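# Hook the fallen bracket onto the free rack peg

## Task

Using the hooked rod, lift the newly plated bracket off the bottom of the drained tank, hang it through its hole on the empty peg of the drip rack, then withdraw the rod from the hole. The robot must never make contact with any bracket, and the brackets already hanging must stay on their pegs.

## Robot and tools

Robot: two seven-joint xArm7 arms, left_arm and right_arm, each with a parallel two-finger gripper and a wrist camera. Bases in the scene frame: left_arm at (-0.026, +0.272, 0) m, right_arm at (-0.038, -0.398, 0) m, both turned almost not at all about z. A two-camera stand sits behind the arms. The wrist drives are weak and have play.

Scene frame: origin at table-top height, halfway between the nominal bases; +x points out over the table, +z up, left_arm on the +y side. Arm names do not match image left and right. Reported positions (metres), quaternions (wxyz) and velocities (m/s, rad/s) use this frame and can be a few centimetres off, more at long reach. Gripper frame: fingers point along +z and close along y. end_effector_position is the pinch point between closed pads, about 2 cm short of the fingertips; closing pushes the tips about 10 mm further along +z, mostly while pads are over 40 mm apart.

execute_actions(actions, cameras): actions is a list of actions; each action is a list of 1 to 15 rows, one row per 1/30 s step, and a short action repeats its final row up to step 15. Each row is 14 numbers in [-1, 1]: left_arm dx, dy, dz, rx, ry, rz, opening, then the same seven for right_arm, always all 14. The six pose numbers are offsets, not poses: they are measured in the arm's Hand target axes from the Hand target as it stood when that action began, and every row of the action counts from that same start. So sending the same offset in a second action moves the arm further. Scale: 1.0 equals 0.6 m for dx, dy, dz and 180 degrees for the rotation vector rx, ry, rz. Opening is absolute: +1 fully open (0.084 m), -1 closed. To leave an arm alone send six zeros and repeat its current opening (a 0 opening is a real command, half open). Images are returned only if actions is empty or cameras names some.

move(target, speed, blend, opening_speed, blocking, cameras): target is one 14-number row, laid out and scaled as above, or a list of up to 15 such rows; all rows are offsets from the same starting Hand targets, not chained. Grippers follow straight paths, turning the shorter way; the whole move is capped at 10 s. speed is m/s path top speed (0.002 to 1, default 0.25; turn rate up to twice that in rad/s), one value or one per row. blend (m) rounds corners in a list; 0 stops at each row. opening_speed (units per second on the -1..+1 scale, at least 0.2) ramps the fingers. blocking=false returns after about 0.5 s while the move continues. Paths do not avoid obstacles; faster moves lag and overshoot more and hit harder, and aiming past a contact presses harder. The result adds a move: line with the ending (done, off_target, moving, held, fault) and limits (paced means the pose was clipped, held means checks withheld steps).

wait(seconds): 0 to 3600, lets time pass with no new command; a running move keeps going. stop(): brakes a running move, needing some room. zoom_image(camera, region): camera is cam_high, cam_left_wrist or cam_right_wrist; region [x0, y0, x1, y1] in pixels of that camera's newest image, at most 504 each way. clear_fault(arm): clears a reported torque fault for left_arm or right_arm; costs one action. read_manual(section): licence texts only. finished_scene(scene): ends the scene (1 or 2) irreversibly; the goal must hold without the robot.

Cameras: cam_high, cam_left_wrist, cam_right_wrist, each 672x504. Wrist optical frames: +z forward, +x image right, +y down, possibly off by about 9 mm and 11 degrees.

Reading results: Hand target is the last commanded pose after clipping; the next offsets start from it. The gripper often stops short of it; a later execute_actions call asks for it again, or you send the remaining distance as an offset. Each step the commanded orientation is clipped to within 32 degrees of the measured one. grip_measured (also the last Joint positions entry, metres) reads up to about 0.024 below the commanded opening when empty. To hold something, command about 0.03 below the opening where the fingers first touched it; the force is roughly 24 N per pad. Tool commands lists present gripper commands. Velocities are omitted when joint velocities are within noise. Joint torques are total drive output, offset and noisy, positive toward larger joint angles.

Avoid: any contact between robot and a bracket (only the rod may touch it); knocking hanging brackets off; letting anything fall or end up off the table; hard hits on fixed or heavy things; arms bumping or gripping each other (a clearance check helps but is not complete). A torque fault stops an arm when contact torque hits a joint limit (waist 43.2, shoulder 43.4, upper arm roll 27.6, elbow 27.6, forearm roll 24.1, wrist pitch 12.6, wrist roll 13.4 N m; held weight counts) or a motor sits at its limit for 1 s; then call clear_fault. Motors heat when loaded, stretched or pushing; MOTOR HOT appears at 65 °C and brakes lock at 80 °C for 30 to 60 s. To end a push, command back past the gripper. Big gripper turns can swing the elbow. Loose objects may be nudged by outside forces. Time passes while you think; smooth, quick, low-effort motion is preferred.

Each tool is called after "Call:" in YAML: its name, and indented under it one key for each argument.

## Session

Call:
execute_actions:
  actions: []

Scene clock: 0.00 s.
left_arm: end_effector_position=(+0.4912, +0.2784, +0.1633) grip_measured=+1.00 end_effector_quat_wxyz=(-0.257, +0.907, +0.322, +0.091) | right_arm: end_effector_position=(+0.3270, -0.6072, +0.1799) grip_measured=+1.00 end_effector_quat_wxyz=(+0.243, +0.751, -0.554, +0.265)
Joint positions: left_arm=[-0.148 0.3 -0.066 1.256 0.614 1.163 -1.201 0.084] | right_arm=[-0.955 -0.336 0.63 0.518 -0.867 0.59 1.66 0.084]
Joint velocities: within noise
Joint torques (N m): no reading
Motor temperatures (°C): left_arm=[38 35 36 31 39 39 37] | right_arm=[36 40 36 33 42 36 40]
Hand target: left_arm +0.4912, +0.2784, +0.1633; -0.257, +0.907, +0.322, +0.091 | right_arm +0.3270, -0.6072, +0.1799; +0.243, +0.751, -0.554, +0.265
Tool commands: left_gripper/opening=+1.0 right_gripper/opening=+1.0

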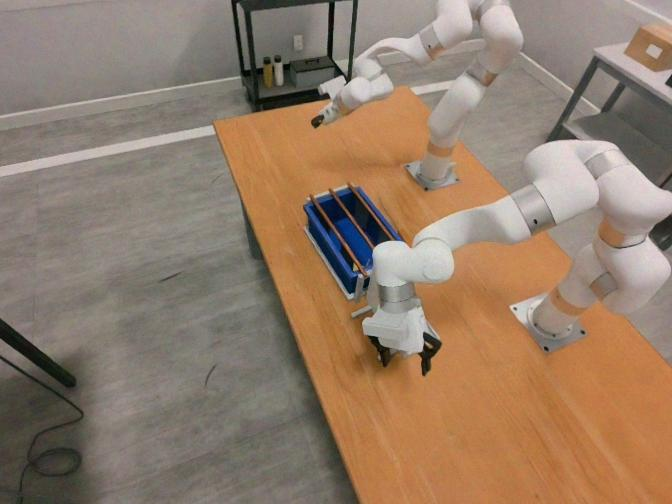

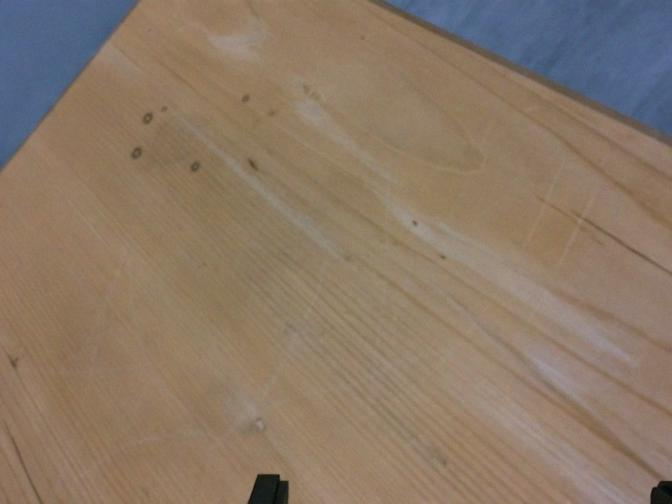

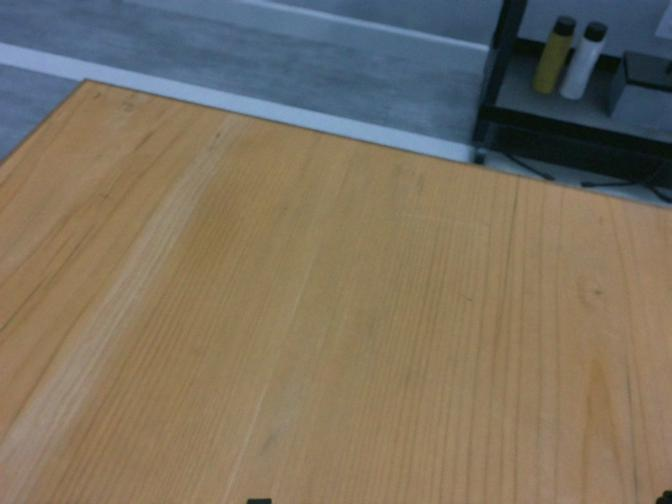

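Call:
zoom_image:
  camera: "cam_high"
  region: [280, 160, 460, 400]

Call:
move:
  target: [0,0,-0.2,0,0,0,1,0,0,0,0,0,0,1]
  cameras: ["cam_high","cam_left_wrist"]

Scaled by 2.100 from the camera's image (finer frame: 960x720).

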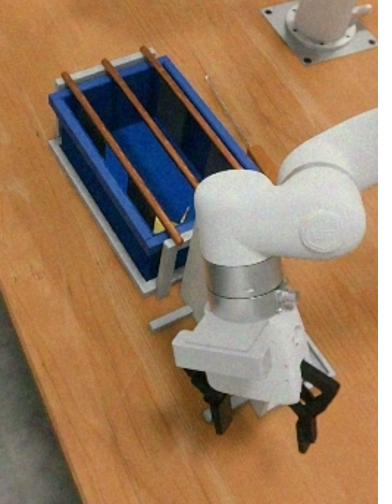

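Scene clock: 6.37 s.
left_arm: end_effector_position=(+0.4913, +0.2156, +0.2655) grip_measured=+1.00 end_effector_quat_wxyz=(-0.257, +0.907, +0.322, +0.091) | right_arm: end_effector_position=(+0.3270, -0.6072, +0.1799) grip_measured=+1.00 end_effector_quat_wxyz=(+0.243, +0.751, -0.554, +0.265)
Joint positions: left_arm=[-0.236 0.269 -0.124 1.508 0.549 1.472 -1.159 0.084] | right_arm=[-0.955 -0.336 0.63 0.518 -0.867 0.59 1.66 0.084]
Joint torques (N m): left_arm=[-8.74 -26.12 -3.24 15.4 -1.78 1.19 2.33] | right_arm=[-0.15 -7.97 -3.2 11 0.39 -1.08 -0.05]
Hand target: left_arm +0.4913, +0.2156, +0.2655; -0.257, +0.907, +0.322, +0.091 | right_arm +0.3270, -0.6072, +0.1799; +0.243, +0.751, -0.554, +0.265
Off the commanded pose: left_arm 0.000 m, 0 deg | right_arm 0.000 m, 0 deg.
move: done

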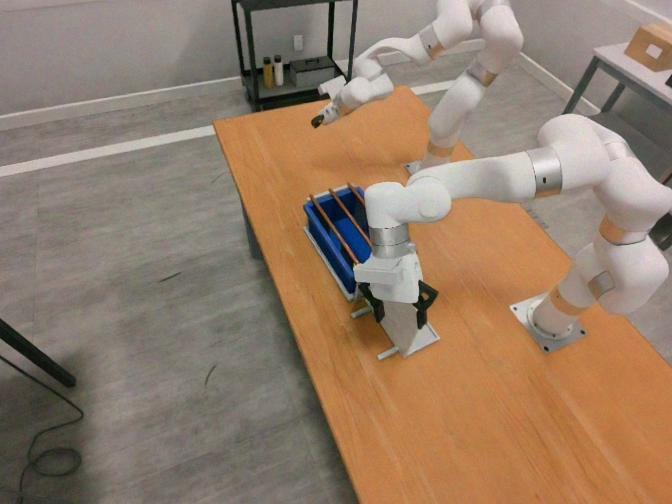

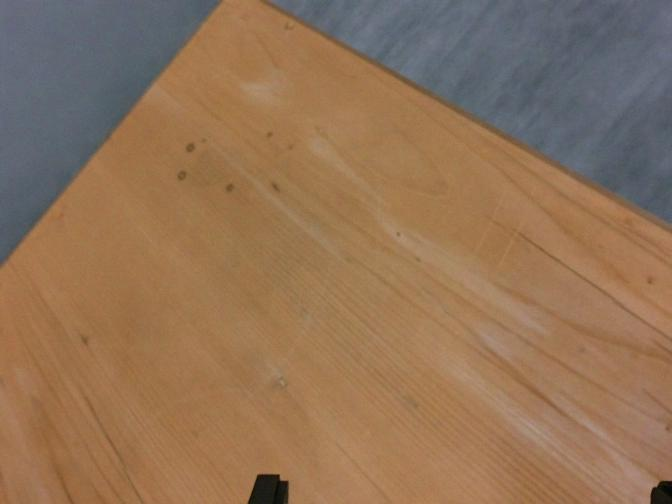

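Call:
move:
  target: [-0.07,-0.5,-0.01,0,0,0,1,0,0,0,0,0,0,1]
  speed: 0.4
  cameras: ["cam_high"]

Call:
zoom_image:
  camera: "cam_high"
  region: [280, 160, 460, 380]

Scene clock: 15.47 s.
left_arm: end_effector_position=(+0.2696, +0.3881, +0.3789) grip_measured=+1.00 end_effector_quat_wxyz=(-0.257, +0.907, +0.322, +0.091) | right_arm: end_effector_position=(+0.3270, -0.6072, +0.1799) grip_measured=+1.00 end_effector_quat_wxyz=(+0.243, +0.751, -0.554, +0.265)
Joint positions: left_arm=[-0.1 -0.613 0.032 0.907 0.568 1.565 -0.77 0.084] | right_arm=[-0.955 -0.336 0.63 0.518 -0.867 0.59 1.66 0.084]
Joint torques (N m): left_arm=[8.43 -17.39 2.48 12 5.74 0.61 2.16] | right_arm=[-0.27 -8.23 -3.15 10.81 0.43 -1.03 0.18]
Hand target: left_arm +0.2696, +0.3882, +0.3789; -0.257, +0.907, +0.322, +0.091 | right_arm +0.3270, -0.6072, +0.1799; +0.243, +0.751, -0.554, +0.265
Off the commanded pose: left_arm 0.000 m, 0 deg | right_arm 0.000 m, 0 deg.
move: done

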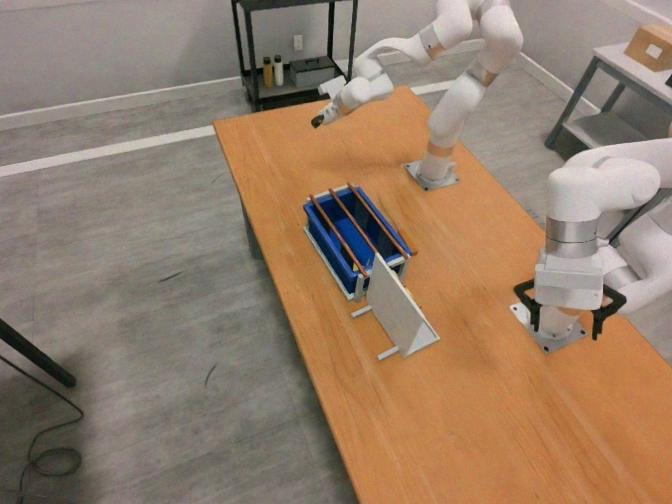

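Scaled by 2.291 from the camera's image (finer frame: 960x720).

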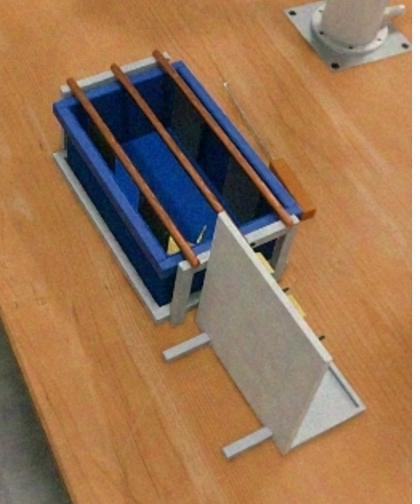

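Call:
move:
  target: [0,0,0,0,0,0,1,-0.225,-0.209,-0.83,0.169,-0.184,-0.385,1]
  speed: 0.4
  cameras: ["all"]

Scene clock: 37.10 s.
left_arm: end_effector_position=(+0.2696, +0.3882, +0.3789) grip_measured=+1.00 end_effector_quat_wxyz=(-0.257, +0.907, +0.322, +0.091) | right_arm: end_effector_position=(+0.3498, -0.1506, +0.4499) grip_measured=+1.00 end_effector_quat_wxyz=(+0.000, +1.000, +0.000, +0.001)
Joint positions: left_arm=[-0.1 -0.613 0.032 0.907 0.568 1.565 -0.77 0.084] | right_arm=[-0.164 0.05 0.752 1.807 -0.037 1.769 0.595 0.084]
Joint torques (N m): left_arm=[8.56 -18.01 2.73 13.72 5.7 0.31 2.08] | right_arm=[5.21 -10.08 3.27 12.29 -2.63 -0.51 1.29]
Hand target: left_arm +0.2696, +0.3882, +0.3789; -0.257, +0.907, +0.322, +0.091 | right_arm +0.3498, -0.1506, +0.4499; +0.000, +1.000, +0.000, +0.001
Off the commanded pose: left_arm 0.000 m, 0 deg | right_arm 0.000 m, 0 deg.
move: done

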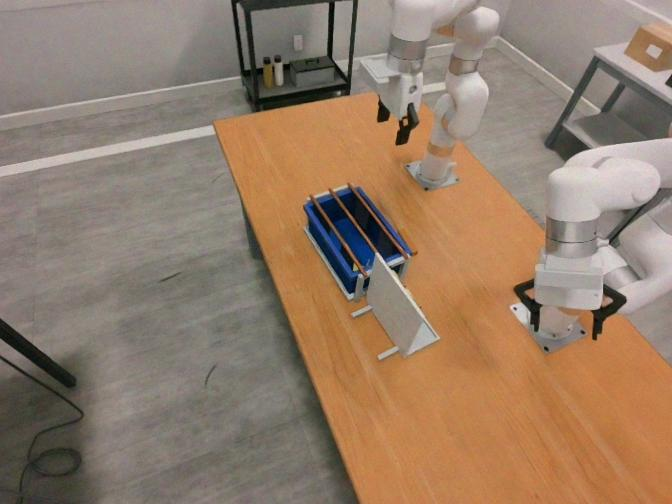

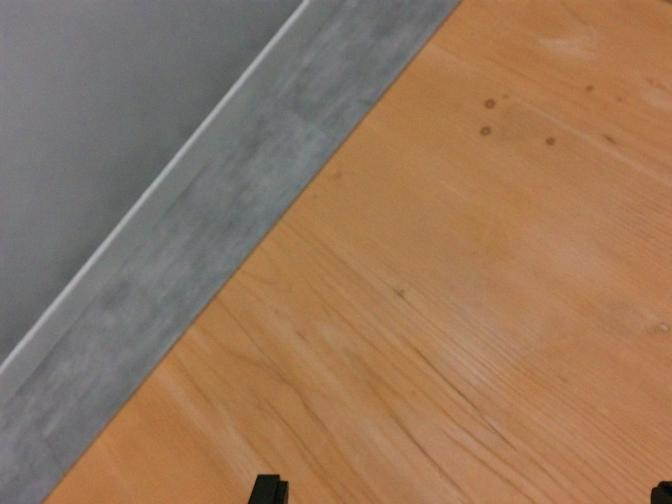

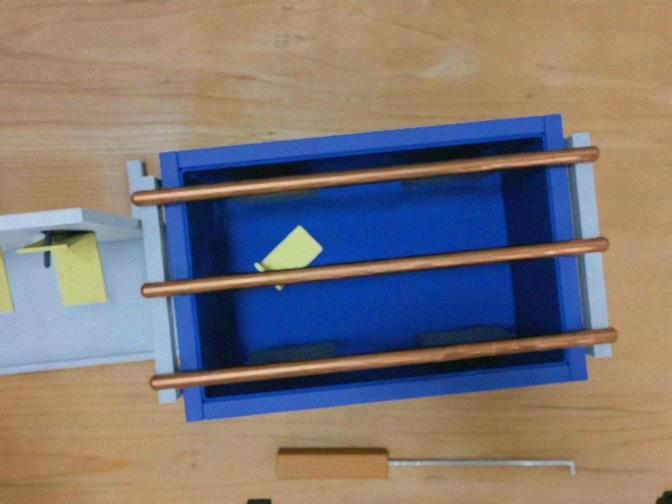

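Call:
zoom_image:
  camera: "cam_right_wrist"
  region: [220, 200, 360, 305]

Call:
zoom_image:
  camera: "cam_right_wrist"
  region: [0, 180, 180, 400]

Call:
zoom_image:
  camera: "cam_right_wrist"
  region: [260, 420, 600, 504]

Call:
move:
  target: [0,0,0,0,0,0,1,0.1,-0.45,0.0,0,0,0,1]
  speed: 0.4
  cameras: ["cam_right_wrist"]

Scaled by 3.600 from the camera's image (finer frame: 960x720).

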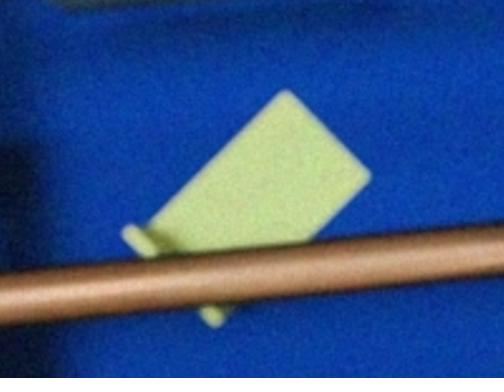

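Scaled by 2.291 from the camera's image (finer frame: 960x720).

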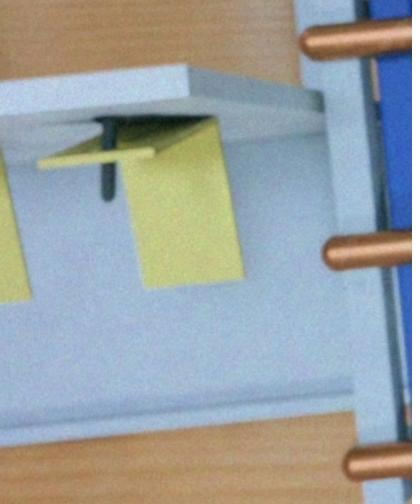

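Scaled by 1.482 from the camera's image (finer frame: 960x720).

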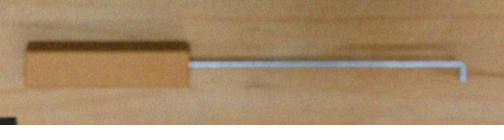

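Scene clock: 47.50 s.
left_arm: end_effector_position=(+0.2696, +0.3882, +0.3789) grip_measured=+1.00 end_effector_quat_wxyz=(-0.257, +0.907, +0.322, +0.091) | right_arm: end_effector_position=(+0.4094, +0.1188, +0.4492) grip_measured=+1.00 end_effector_quat_wxyz=(-0.143, +0.982, +0.000, +0.124)
Joint positions: left_arm=[-0.1 -0.613 0.032 0.907 0.568 1.565 -0.77 0.084] | right_arm=[0.66 0.778 0.736 2.707 -0.598 1.634 0.981 0.084]
Joint torques (N m): left_arm=[8.48 -17.96 1.98 13.67 5.73 0.1 2.15] | right_arm=[5.55 -35.15 0.12 9.6 2.99 -3.95 -0.88]
Hand target: left_arm +0.2696, +0.3882, +0.3789; -0.257, +0.907, +0.322, +0.091 | right_arm +0.4099, +0.1194, +0.4498; +0.000, +1.000, +0.000, +0.001
Off the commanded pose: left_arm 0.000 m, 0 deg | right_arm 0.001 m, 22 deg.
elbow stopped short (right arm): the move would have taken joint 4 (elbow) straighter than the controller allows.
move: off_target (right_arm)

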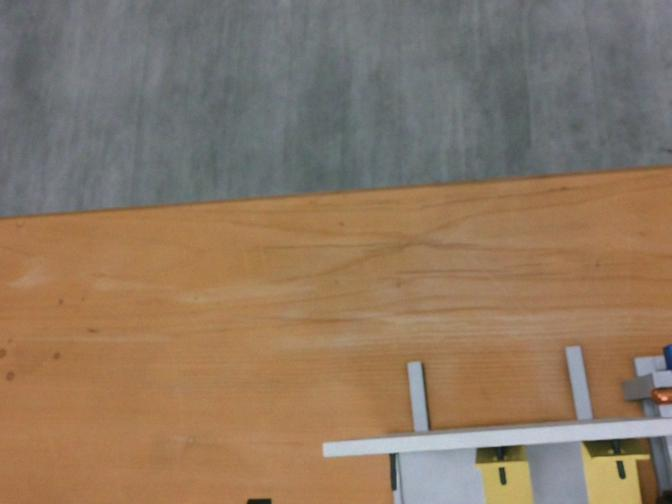

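Call:
move:
  target:
    - [0,0,0,0,0,0,1,-0.1,0.78,0.0,0,0,0,1]
    - [-0.374,0.275,-0.122,-0.228,0.132,0.148,1,-0.1,0.78,0.0,0,0,0,1]
  speed: 0.5
  cameras: ["cam_left_wrist","cam_right_wrist"]

Scene clock: 60.83 s.
left_arm: end_effector_position=(+0.1994, +0.1202, +0.3001) grip_measured=+1.00 end_effector_quat_wxyz=(+0.000, +0.949, +0.001, +0.315) | right_arm: end_effector_position=(+0.3498, -0.3486, +0.4501) grip_measured=+1.00 end_effector_quat_wxyz=(+0.000, +1.000, +0.000, +0.001)
Joint positions: left_arm=[-0.635 -1.232 -0.249 0.299 0.228 1.055 -0.842 0.084] | right_arm=[-0.542 -0.247 0.525 1.544 0.124 1.756 0.009 0.084]
Joint torques (N m): left_arm=[-8.62 14.32 0.86 11.95 -2.66 -5.16 -1.97] | right_arm=[-4.81 -14.31 -5.35 9.78 3.34 -3.27 -1.53]
Hand target: left_arm +0.1994, +0.1202, +0.3000; +0.000, +0.949, +0.001, +0.315 | right_arm +0.3498, -0.3486, +0.4501; +0.000, +1.000, +0.000, +0.001
Off the commanded pose: left_arm 0.000 m, 0 deg | right_arm 0.000 m, 0 deg.
move: done

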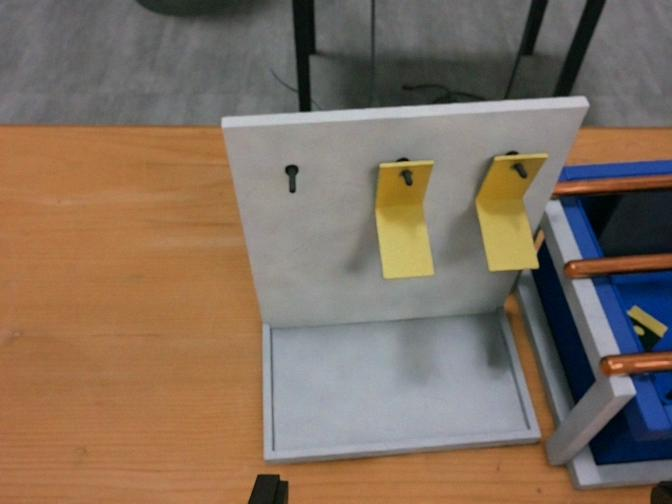

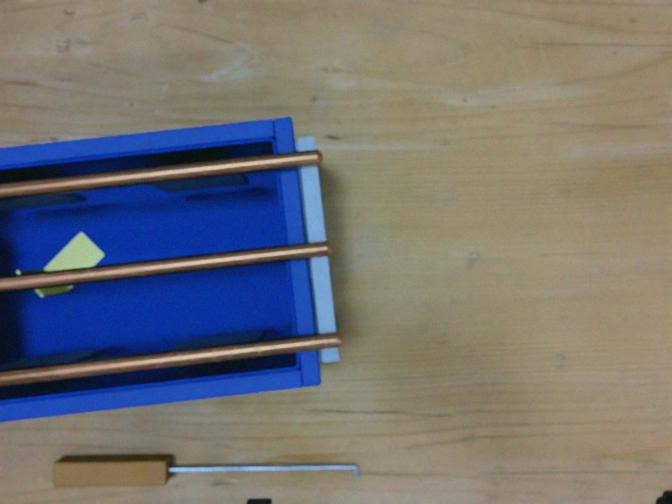

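Call:
zoom_image:
  camera: "cam_left_wrist"
  region: [220, 90, 600, 290]

Call:
zoom_image:
  camera: "cam_left_wrist"
  region: [540, 270, 672, 400]

Scaled by 1.326 from the camera's image (finer frame: 960x720).

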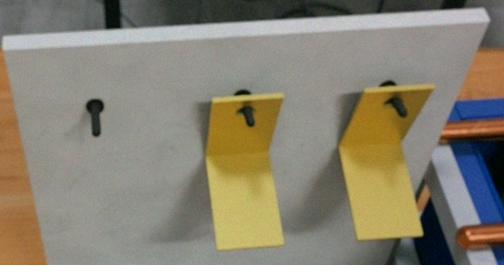

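Scaled by 3.818 from the camera's image (finer frame: 960x720).

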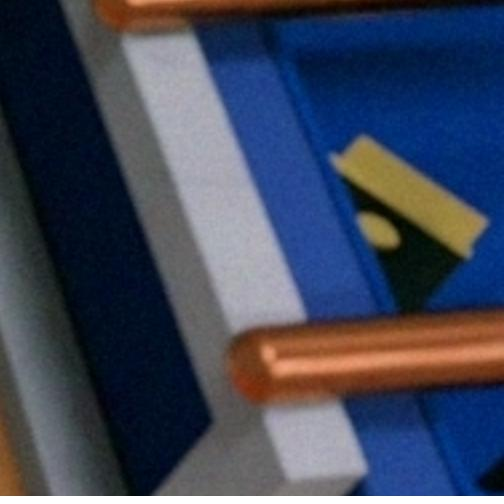

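Call:
move:
  target: [-0.073,0.342,0.153,0.160,-0.160,-0.482,1,0,0.1,0.0,0,0,0,1]
  speed: 0.4
  cameras: ["all"]

Scene clock: 112.83 s.
left_arm: end_effector_position=(+0.2196, -0.0850, +0.2003) grip_measured=+1.00 end_effector_quat_wxyz=(+0.000, +0.706, +0.708, +0.000) | right_arm: end_effector_position=(+0.3498, -0.4086, +0.4501) grip_measured=+1.00 end_effector_quat_wxyz=(+0.000, +1.000, +0.000, +0.001)
Joint positions: left_arm=[-0.149 -0.138 -0.793 0.929 -0.116 1.029 -2.45 0.084] | right_arm=[-0.586 -0.245 0.436 1.534 0.104 1.754 -0.126 0.084]
Joint torques (N m): left_arm=[8.5 -5.8 -0.47 15.06 1.89 -4.29 -1.91] | right_arm=[-5.33 -5.61 -4.95 12.28 -2.68 -3.26 -1.64]
Hand target: left_arm +0.2196, -0.0850, +0.2003; +0.000, +0.706, +0.708, +0.000 | right_arm +0.3498, -0.4086, +0.4501; +0.000, +1.000, +0.000, +0.001
Off the commanded pose: left_arm 0.000 m, 0 deg | right_arm 0.000 m, 0 deg.
move: done

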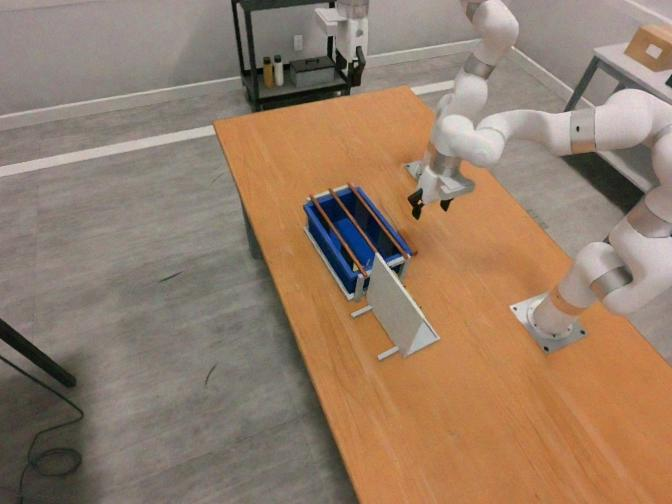

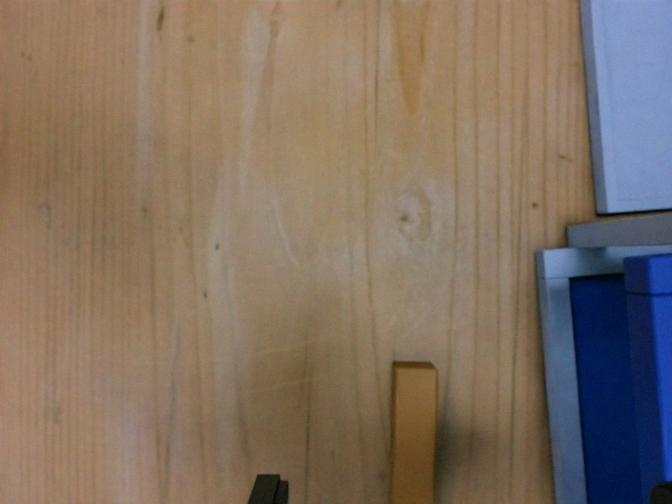

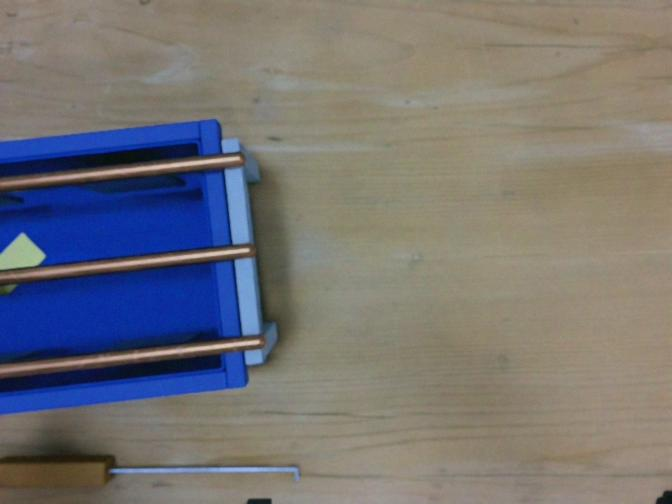

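Call:
move:
  target: [-0.008,0.01,0.16,0,0,0,0.4,0,0,0.0,0,0,0,1]
  speed: 0.3
  cameras: ["cam_left_wrist"]

Scene clock: 121.10 s.
left_arm: end_effector_position=(+0.2256, -0.0899, +0.1043) grip_measured=+0.39 end_effector_quat_wxyz=(+0.000, +0.706, +0.708, +0.000) | right_arm: end_effector_position=(+0.3498, -0.4086, +0.4501) grip_measured=+1.00 end_effector_quat_wxyz=(+0.000, +1.000, +0.000, +0.001)
Joint positions: left_arm=[-0.154 0.114 -0.815 0.825 0.121 0.749 -2.626 0.061] | right_arm=[-0.586 -0.245 0.436 1.534 0.104 1.754 -0.126 0.084]
Joint torques (N m): left_arm=[-8.72 -9.97 1.16 13.22 3.95 -1.67 -2.05] | right_arm=[-5.41 -6.03 -4.99 12.32 -2.61 -3.24 -1.55]
Hand target: left_arm +0.2256, -0.0898, +0.1043; +0.000, +0.706, +0.708, +0.000 | right_arm +0.3498, -0.4086, +0.4501; +0.000, +1.000, +0.000, +0.001
Off the commanded pose: left_arm 0.000 m, 0 deg | right_arm 0.000 m, 0 deg.
move: done

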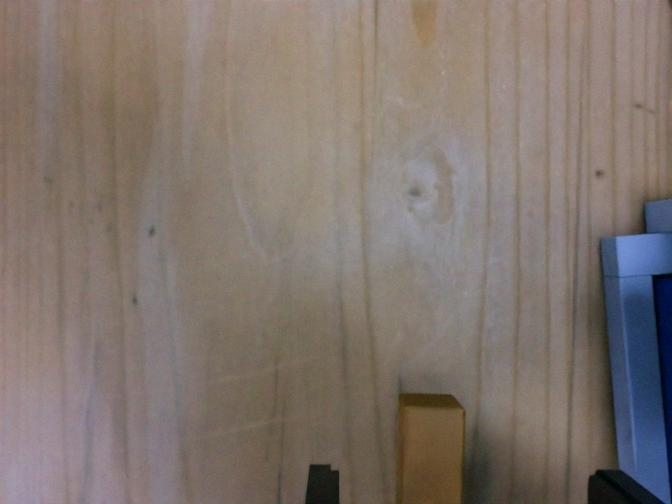

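Call:
move:
  target: [-0.0118,0.0042,0.1255,0,0,0,0.4,0,0,0.0,0,0,0,1]
  speed: 0.15

Call:
move:
  target: [0,0,0,0,0,0,-0.9,0,0,0.0,0,0,0,1]
  opening_speed: 1.5
  cameras: ["cam_left_wrist","cam_right_wrist"]

Scene clock: 127.67 s.
left_arm: end_effector_position=(+0.2281, -0.0970, +0.0290) grip_measured=+0.39 end_effector_quat_wxyz=(+0.000, +0.706, +0.708, +0.000) | right_arm: end_effector_position=(+0.3498, -0.4086, +0.4501) grip_measured=+1.00 end_effector_quat_wxyz=(+0.000, +1.000, +0.000, +0.001)
Joint positions: left_arm=[-0.251 0.363 -0.698 0.828 0.424 0.586 -2.847 0.061] | right_arm=[-0.586 -0.245 0.436 1.534 0.104 1.754 -0.126 0.084]
Joint torques (N m): left_arm=[-8.92 -16.3 -2.42 11.68 3.93 -4.39 -2.15] | right_arm=[-5.17 -5.62 -4.89 12.2 -2.53 -3.14 -1.48]
Hand target: left_arm +0.2281, -0.0970, +0.0290; +0.000, +0.706, +0.708, +0.000 | right_arm +0.3498, -0.4086, +0.4501; +0.000, +1.000, +0.000, +0.001
Off the commanded pose: left_arm 0.000 m, 0 deg | right_arm 0.000 m, 0 deg.
move: done

Scene clock: 128.73 s.
left_arm: end_effector_position=(+0.2282, -0.0970, +0.0290) grip_measured=-0.51 end_effector_quat_wxyz=(+0.000, +0.706, +0.708, +0.000) | right_arm: end_effector_position=(+0.3498, -0.4086, +0.4501) grip_measured=+1.00 end_effector_quat_wxyz=(+0.000, +1.000, +0.000, +0.001)
Joint positions: left_arm=[-0.251 0.363 -0.698 0.828 0.424 0.586 -2.847 0.022] | right_arm=[-0.586 -0.245 0.436 1.534 0.104 1.754 -0.126 0.084]
Joint torques (N m): left_arm=[-8.48 -16.19 -2.93 9.86 2.16 -3.27 -1.84] | right_arm=[-5.24 -5.67 -4.93 12.16 -2.62 -3.13 -1.45]
Hand target: left_arm +0.2281, -0.0970, +0.0290; +0.000, +0.706, +0.708, +0.000 | right_arm +0.3498, -0.4086, +0.4501; +0.000, +1.000, +0.000, +0.001
Off the commanded pose: left_arm 0.000 m, 0 deg | right_arm 0.000 m, 0 deg.
move: done

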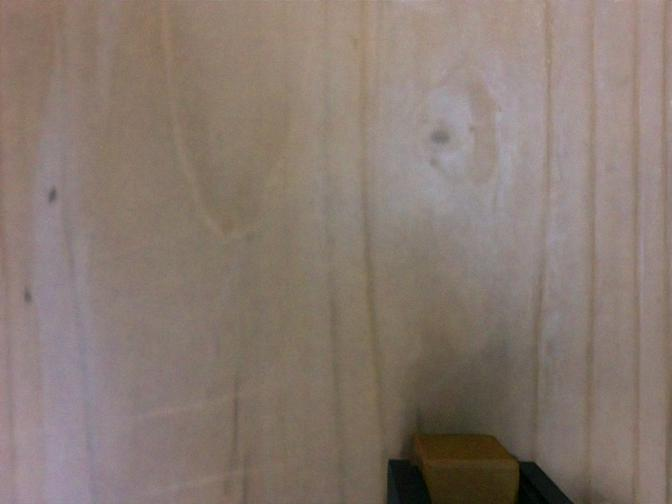

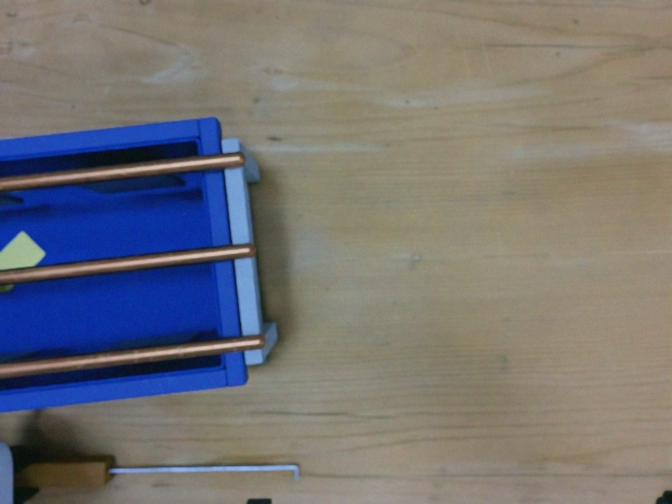

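Call:
move:
  target:
    - [0,0,-0.6,0,0,0,-0.9,0.133,0.057,0.377,0.217,0.217,-0.465,1]
    - [-0.05,0.35,-0.668,-0.155,0.492,0.238,-0.9,0.133,0.057,0.377,0.217,0.217,-0.465,1]
  speed: 0.35
  cameras: ["all"]

Scene clock: 173.13 s.
left_arm: end_effector_position=(+0.4383, -0.1258, +0.4298) grip_measured=-0.51 end_effector_quat_wxyz=(-0.328, +0.674, +0.215, +0.626) | right_arm: end_effector_position=(+0.4299, -0.4430, +0.2241) grip_measured=+1.00 end_effector_quat_wxyz=(-0.298, +0.641, +0.641, +0.299)
Joint positions: left_arm=[-0.895 0.713 -0.451 1.988 1.73 2.088 -1.668 0.022] | right_arm=[-0.536 0.26 0.062 1.279 0.744 1.517 -2.268 0.084]
Joint torques (N m): left_arm=[8.36 -54.96 -1.04 10.8 8.22 -1.11 2.51] | right_arm=[-5.26 -18.49 3.12 12.43 -1.03 0.97 -1.62]
Hand target: left_arm +0.4383, -0.1258, +0.4298; -0.328, +0.674, +0.215, +0.626 | right_arm +0.4299, -0.4430, +0.2241; -0.298, +0.641, +0.641, +0.299
Off the commanded pose: left_arm 0.000 m, 0 deg | right_arm 0.000 m, 0 deg.
move: done

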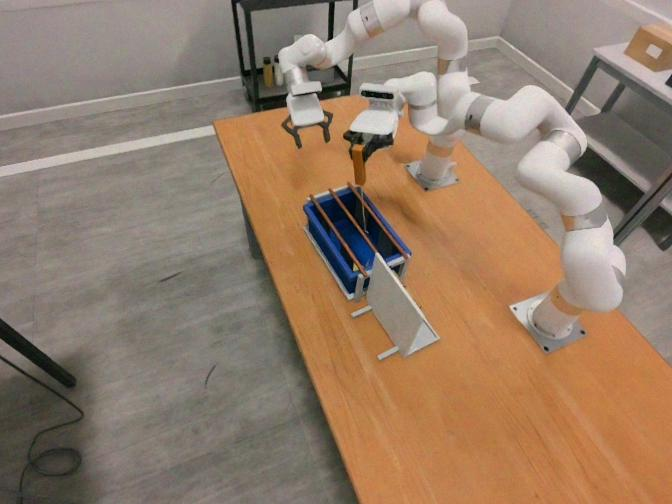

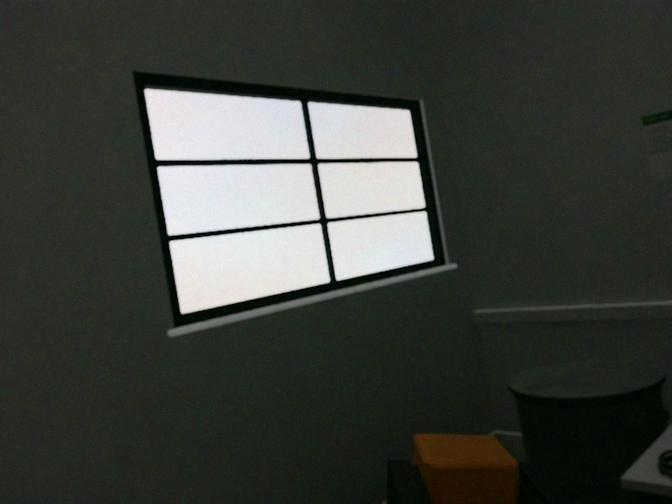

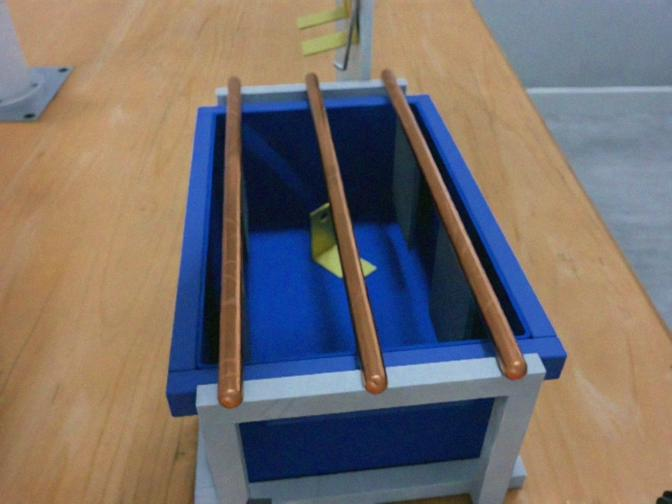

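Call:
zoom_image:
  camera: "cam_right_wrist"
  region: [280, 0, 400, 120]

Call:
zoom_image:
  camera: "cam_right_wrist"
  region: [290, 190, 390, 290]

Scaled by 4.200 from the camera's image (finer frame: 960x720).

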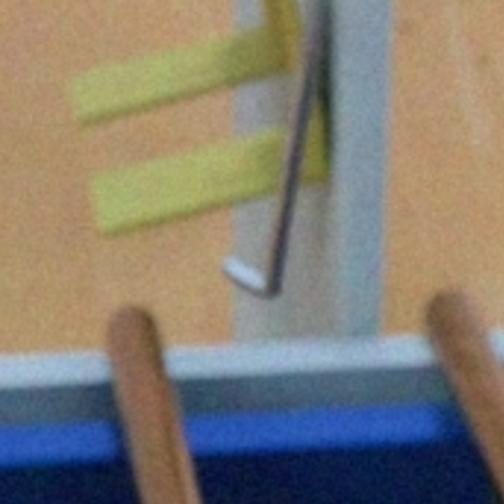

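Scaled by 5.040 from the camera's image (finer frame: 960x720).

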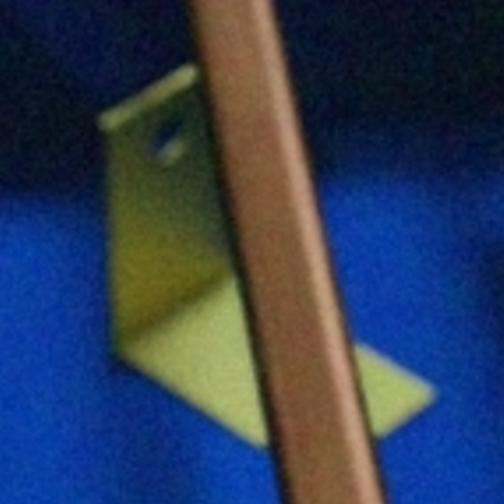

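Call:
move:
  target:
    - [-0.018,0.031,-0.001,0,0,0,-0.9,0,0,0,0,0,0,1]
    - [-0.2207,0.0353,-0.001,0,0,0,-0.9,0,0,0,0,0,0,1]
  speed: [0.1,0.08]
  cameras: ["cam_high","cam_right_wrist"]

Call:
zoom_image:
  camera: "cam_right_wrist"
  region: [280, 170, 400, 290]

Call:
zoom_image:
  camera: "cam_high"
  region: [330, 220, 410, 290]

Scene clock: 197.77 s.
left_arm: end_effector_position=(+0.4363, -0.1249, +0.2958) grip_measured=-0.51 end_effector_quat_wxyz=(-0.328, +0.674, +0.215, +0.626) | right_arm: end_effector_position=(+0.4299, -0.4430, +0.2241) grip_measured=+1.00 end_effector_quat_wxyz=(-0.298, +0.641, +0.641, +0.299)
Joint positions: left_arm=[-0.864 0.838 -0.469 1.847 1.66 2.089 -1.95 0.022] | right_arm=[-0.536 0.26 0.062 1.279 0.744 1.517 -2.268 0.084]
Joint torques (N m): left_arm=[8.37 -37.69 -8.07 10.34 -0.16 -0.58 -1.99] | right_arm=[-5.59 -18.3 3.07 12.27 -0.93 1.08 -1.58]
Hand target: left_arm +0.4363, -0.1249, +0.2957; -0.328, +0.674, +0.215, +0.626 | right_arm +0.4299, -0.4430, +0.2241; -0.298, +0.641, +0.641, +0.299
Off the commanded pose: left_arm 0.000 m, 0 deg | right_arm 0.000 m, 0 deg.
move: done

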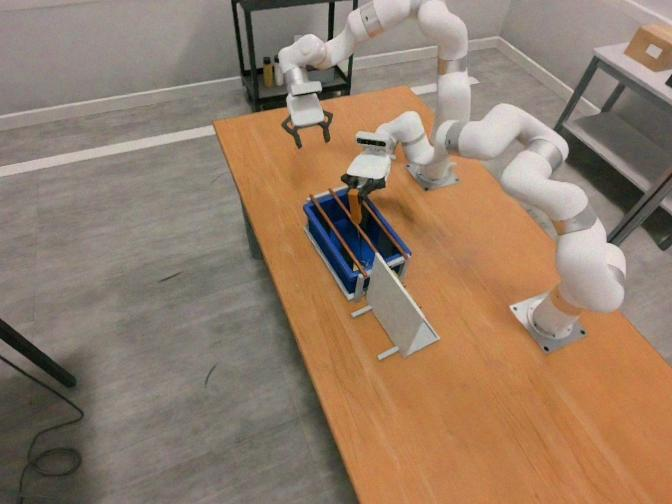

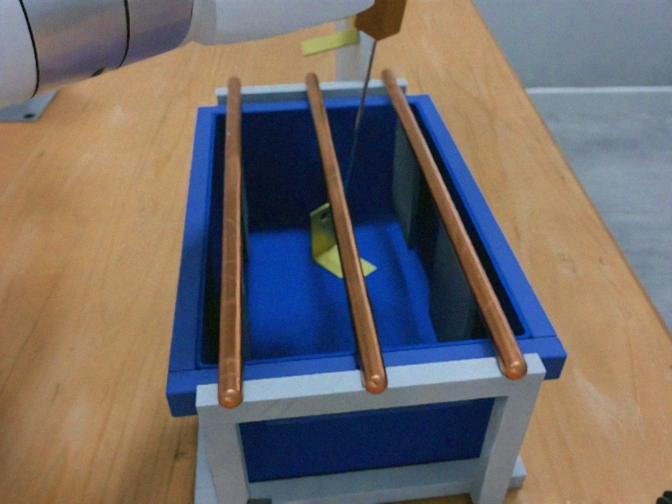

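Scaled by 4.200 from the camera's image (finer frame: 960x720).

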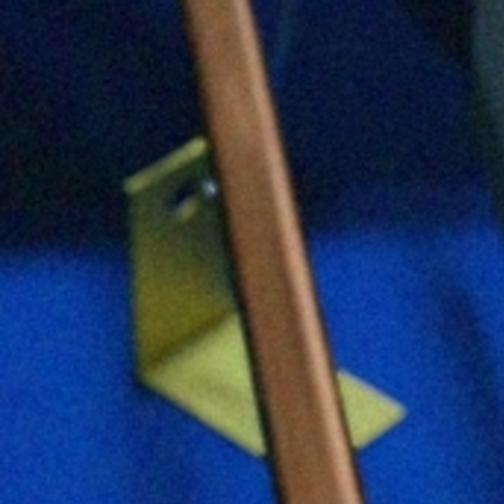

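Scaled by 6.300 from the camera's image (finer frame: 960x720).

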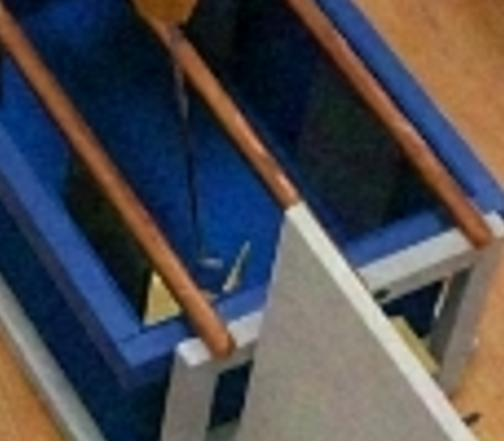

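Call:
move:
  target: [-0.0115,0.002,0,0,0,0,-0.9,0,0,0,0,0,0,1]
  speed: 0.05
  cameras: ["cam_high","cam_right_wrist"]

Call:
zoom_image:
  camera: "cam_right_wrist"
  region: [300, 190, 350, 240]

Call:
zoom_image:
  camera: "cam_high"
  region: [345, 240, 385, 280]

Scene clock: 207.23 s.
left_arm: end_effector_position=(+0.4363, -0.1249, +0.2888) grip_measured=-0.51 end_effector_quat_wxyz=(-0.327, +0.674, +0.215, +0.626) | right_arm: end_effector_position=(+0.4299, -0.4430, +0.2241) grip_measured=+1.00 end_effector_quat_wxyz=(-0.298, +0.641, +0.641, +0.299)
Joint positions: left_arm=[-0.864 0.848 -0.469 1.845 1.658 2.088 -1.963 0.022] | right_arm=[-0.536 0.26 0.062 1.279 0.744 1.517 -2.268 0.084]
Joint torques (N m): left_arm=[8.68 -37.22 -2.98 10.55 0.19 -0.56 -2.05] | right_arm=[-5.32 -18.35 3.1 12.41 -0.99 0.96 -1.44]
Hand target: left_arm +0.4363, -0.1249, +0.2887; -0.328, +0.674, +0.215, +0.626 | right_arm +0.4299, -0.4430, +0.2241; -0.298, +0.641, +0.641, +0.299
Off the commanded pose: left_arm 0.000 m, 0 deg | right_arm 0.000 m, 0 deg.
move: done

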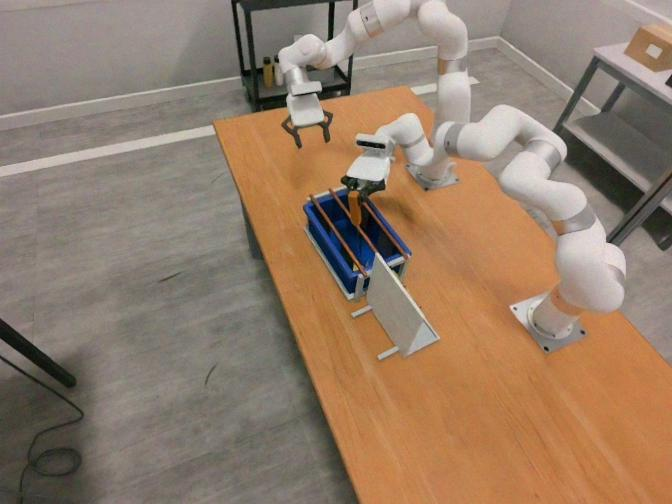

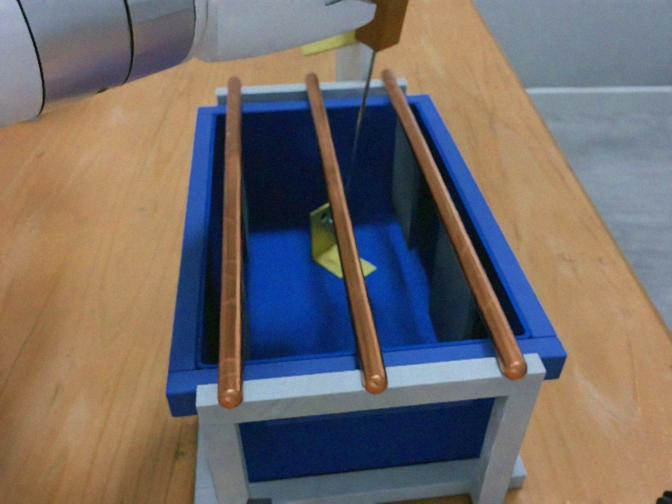

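Scaled by 10.080 from the camera's image (finer frame: 960x720).

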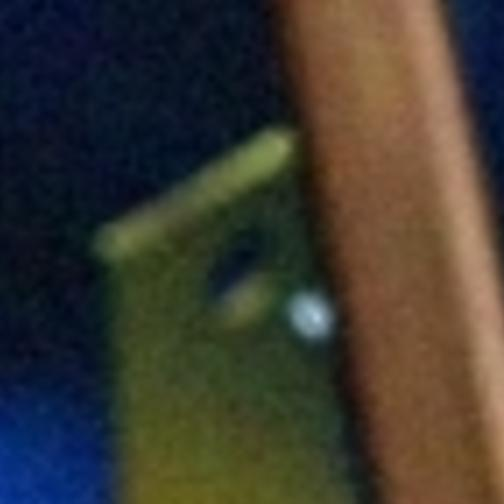

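Scaled by 12.600 from the camera's image (finer frame: 960x720).

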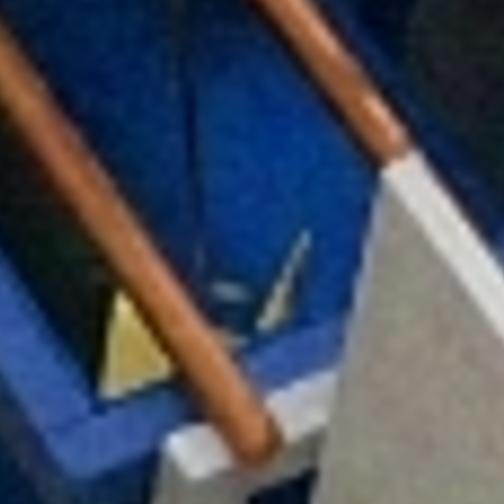

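Call:
move:
  target: [-0.0057,-0.023,0,0,0,0,-0.9,0,0,0,0,0,0,1]
  speed: 0.04
  cameras: ["cam_high","cam_right_wrist"]

Call:
zoom_image:
  camera: "cam_right_wrist"
  region: [290, 180, 370, 260]

Call:
zoom_image:
  camera: "cam_high"
  region: [345, 240, 385, 280]

Scene clock: 213.57 s.
left_arm: end_effector_position=(+0.4263, -0.1149, +0.2878) grip_measured=-0.51 end_effector_quat_wxyz=(-0.328, +0.674, +0.215, +0.626) | right_arm: end_effector_position=(+0.4299, -0.4430, +0.2241) grip_measured=+1.00 end_effector_quat_wxyz=(-0.298, +0.641, +0.641, +0.299)
Joint positions: left_arm=[-0.847 0.804 -0.483 1.766 1.631 2.096 -2.001 0.022] | right_arm=[-0.536 0.26 0.062 1.279 0.744 1.517 -2.268 0.084]
Joint torques (N m): left_arm=[8.44 -53.19 -8.62 9.3 -0.76 2.88 -1.83] | right_arm=[-5.43 -18.08 3.06 12.4 -0.78 0.96 -1.54]
Hand target: left_arm +0.4263, -0.1149, +0.2877; -0.328, +0.674, +0.215, +0.626 | right_arm +0.4299, -0.4430, +0.2241; -0.298, +0.641, +0.641, +0.299
Off the commanded pose: left_arm 0.000 m, 0 deg | right_arm 0.000 m, 0 deg.
move: done

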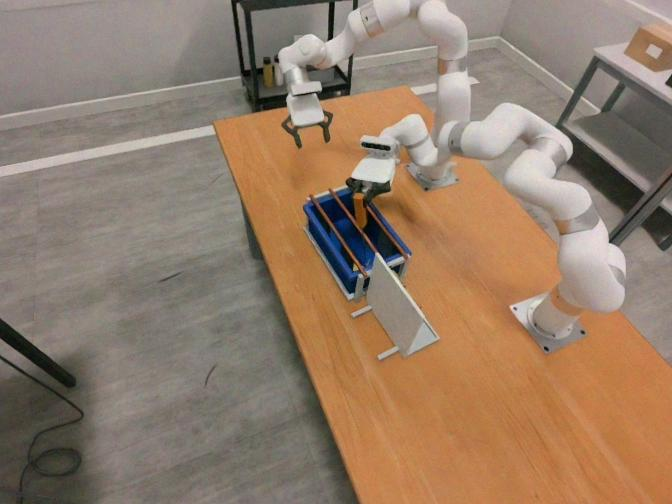

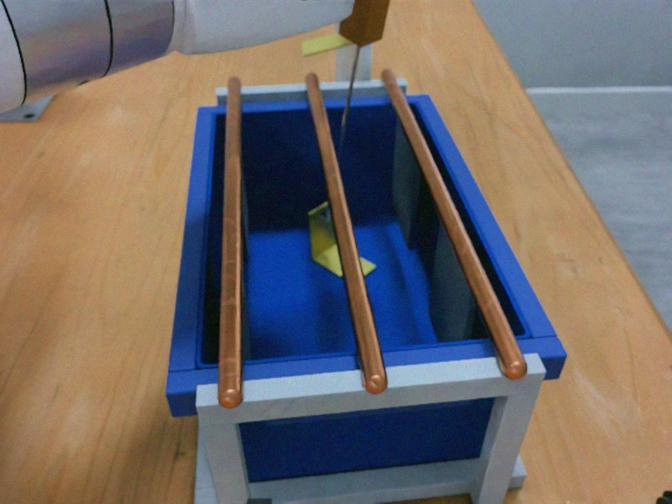

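Scaled by 6.300 from the camera's image (finer frame: 960x720).

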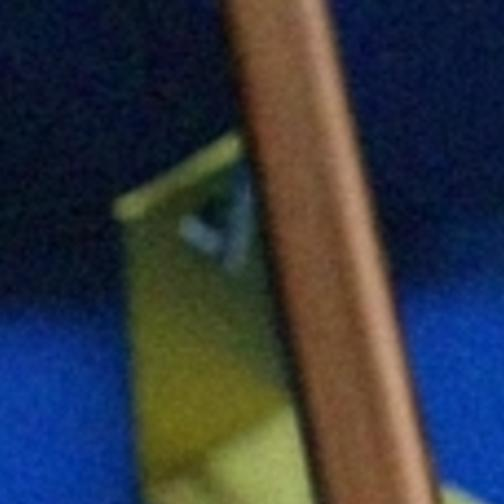

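Scaled by 12.600 from the camera's image (finer frame: 960x720).

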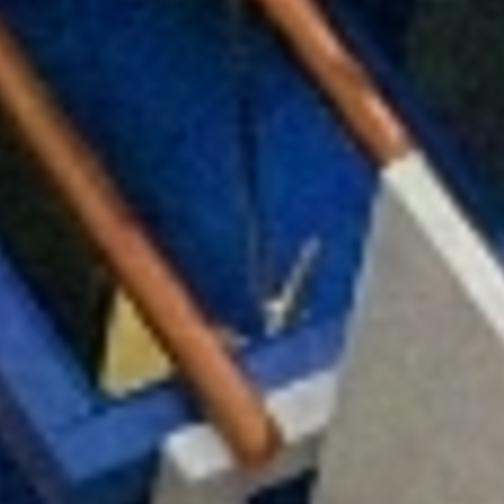

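Call:
zoom_image:
  camera: "cam_right_wrist"
  region: [305, 195, 340, 230]

Scaled by 14.400 from the camera's image (finer frame: 960x720).

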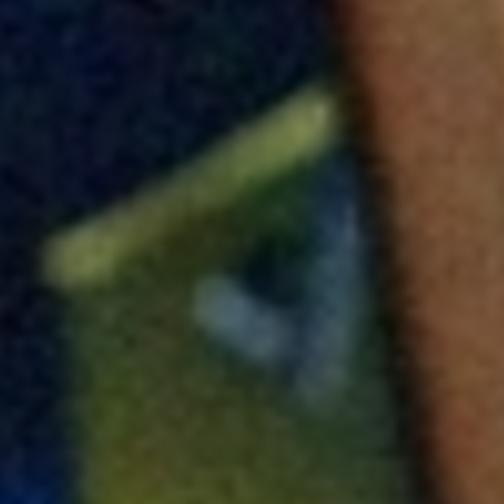

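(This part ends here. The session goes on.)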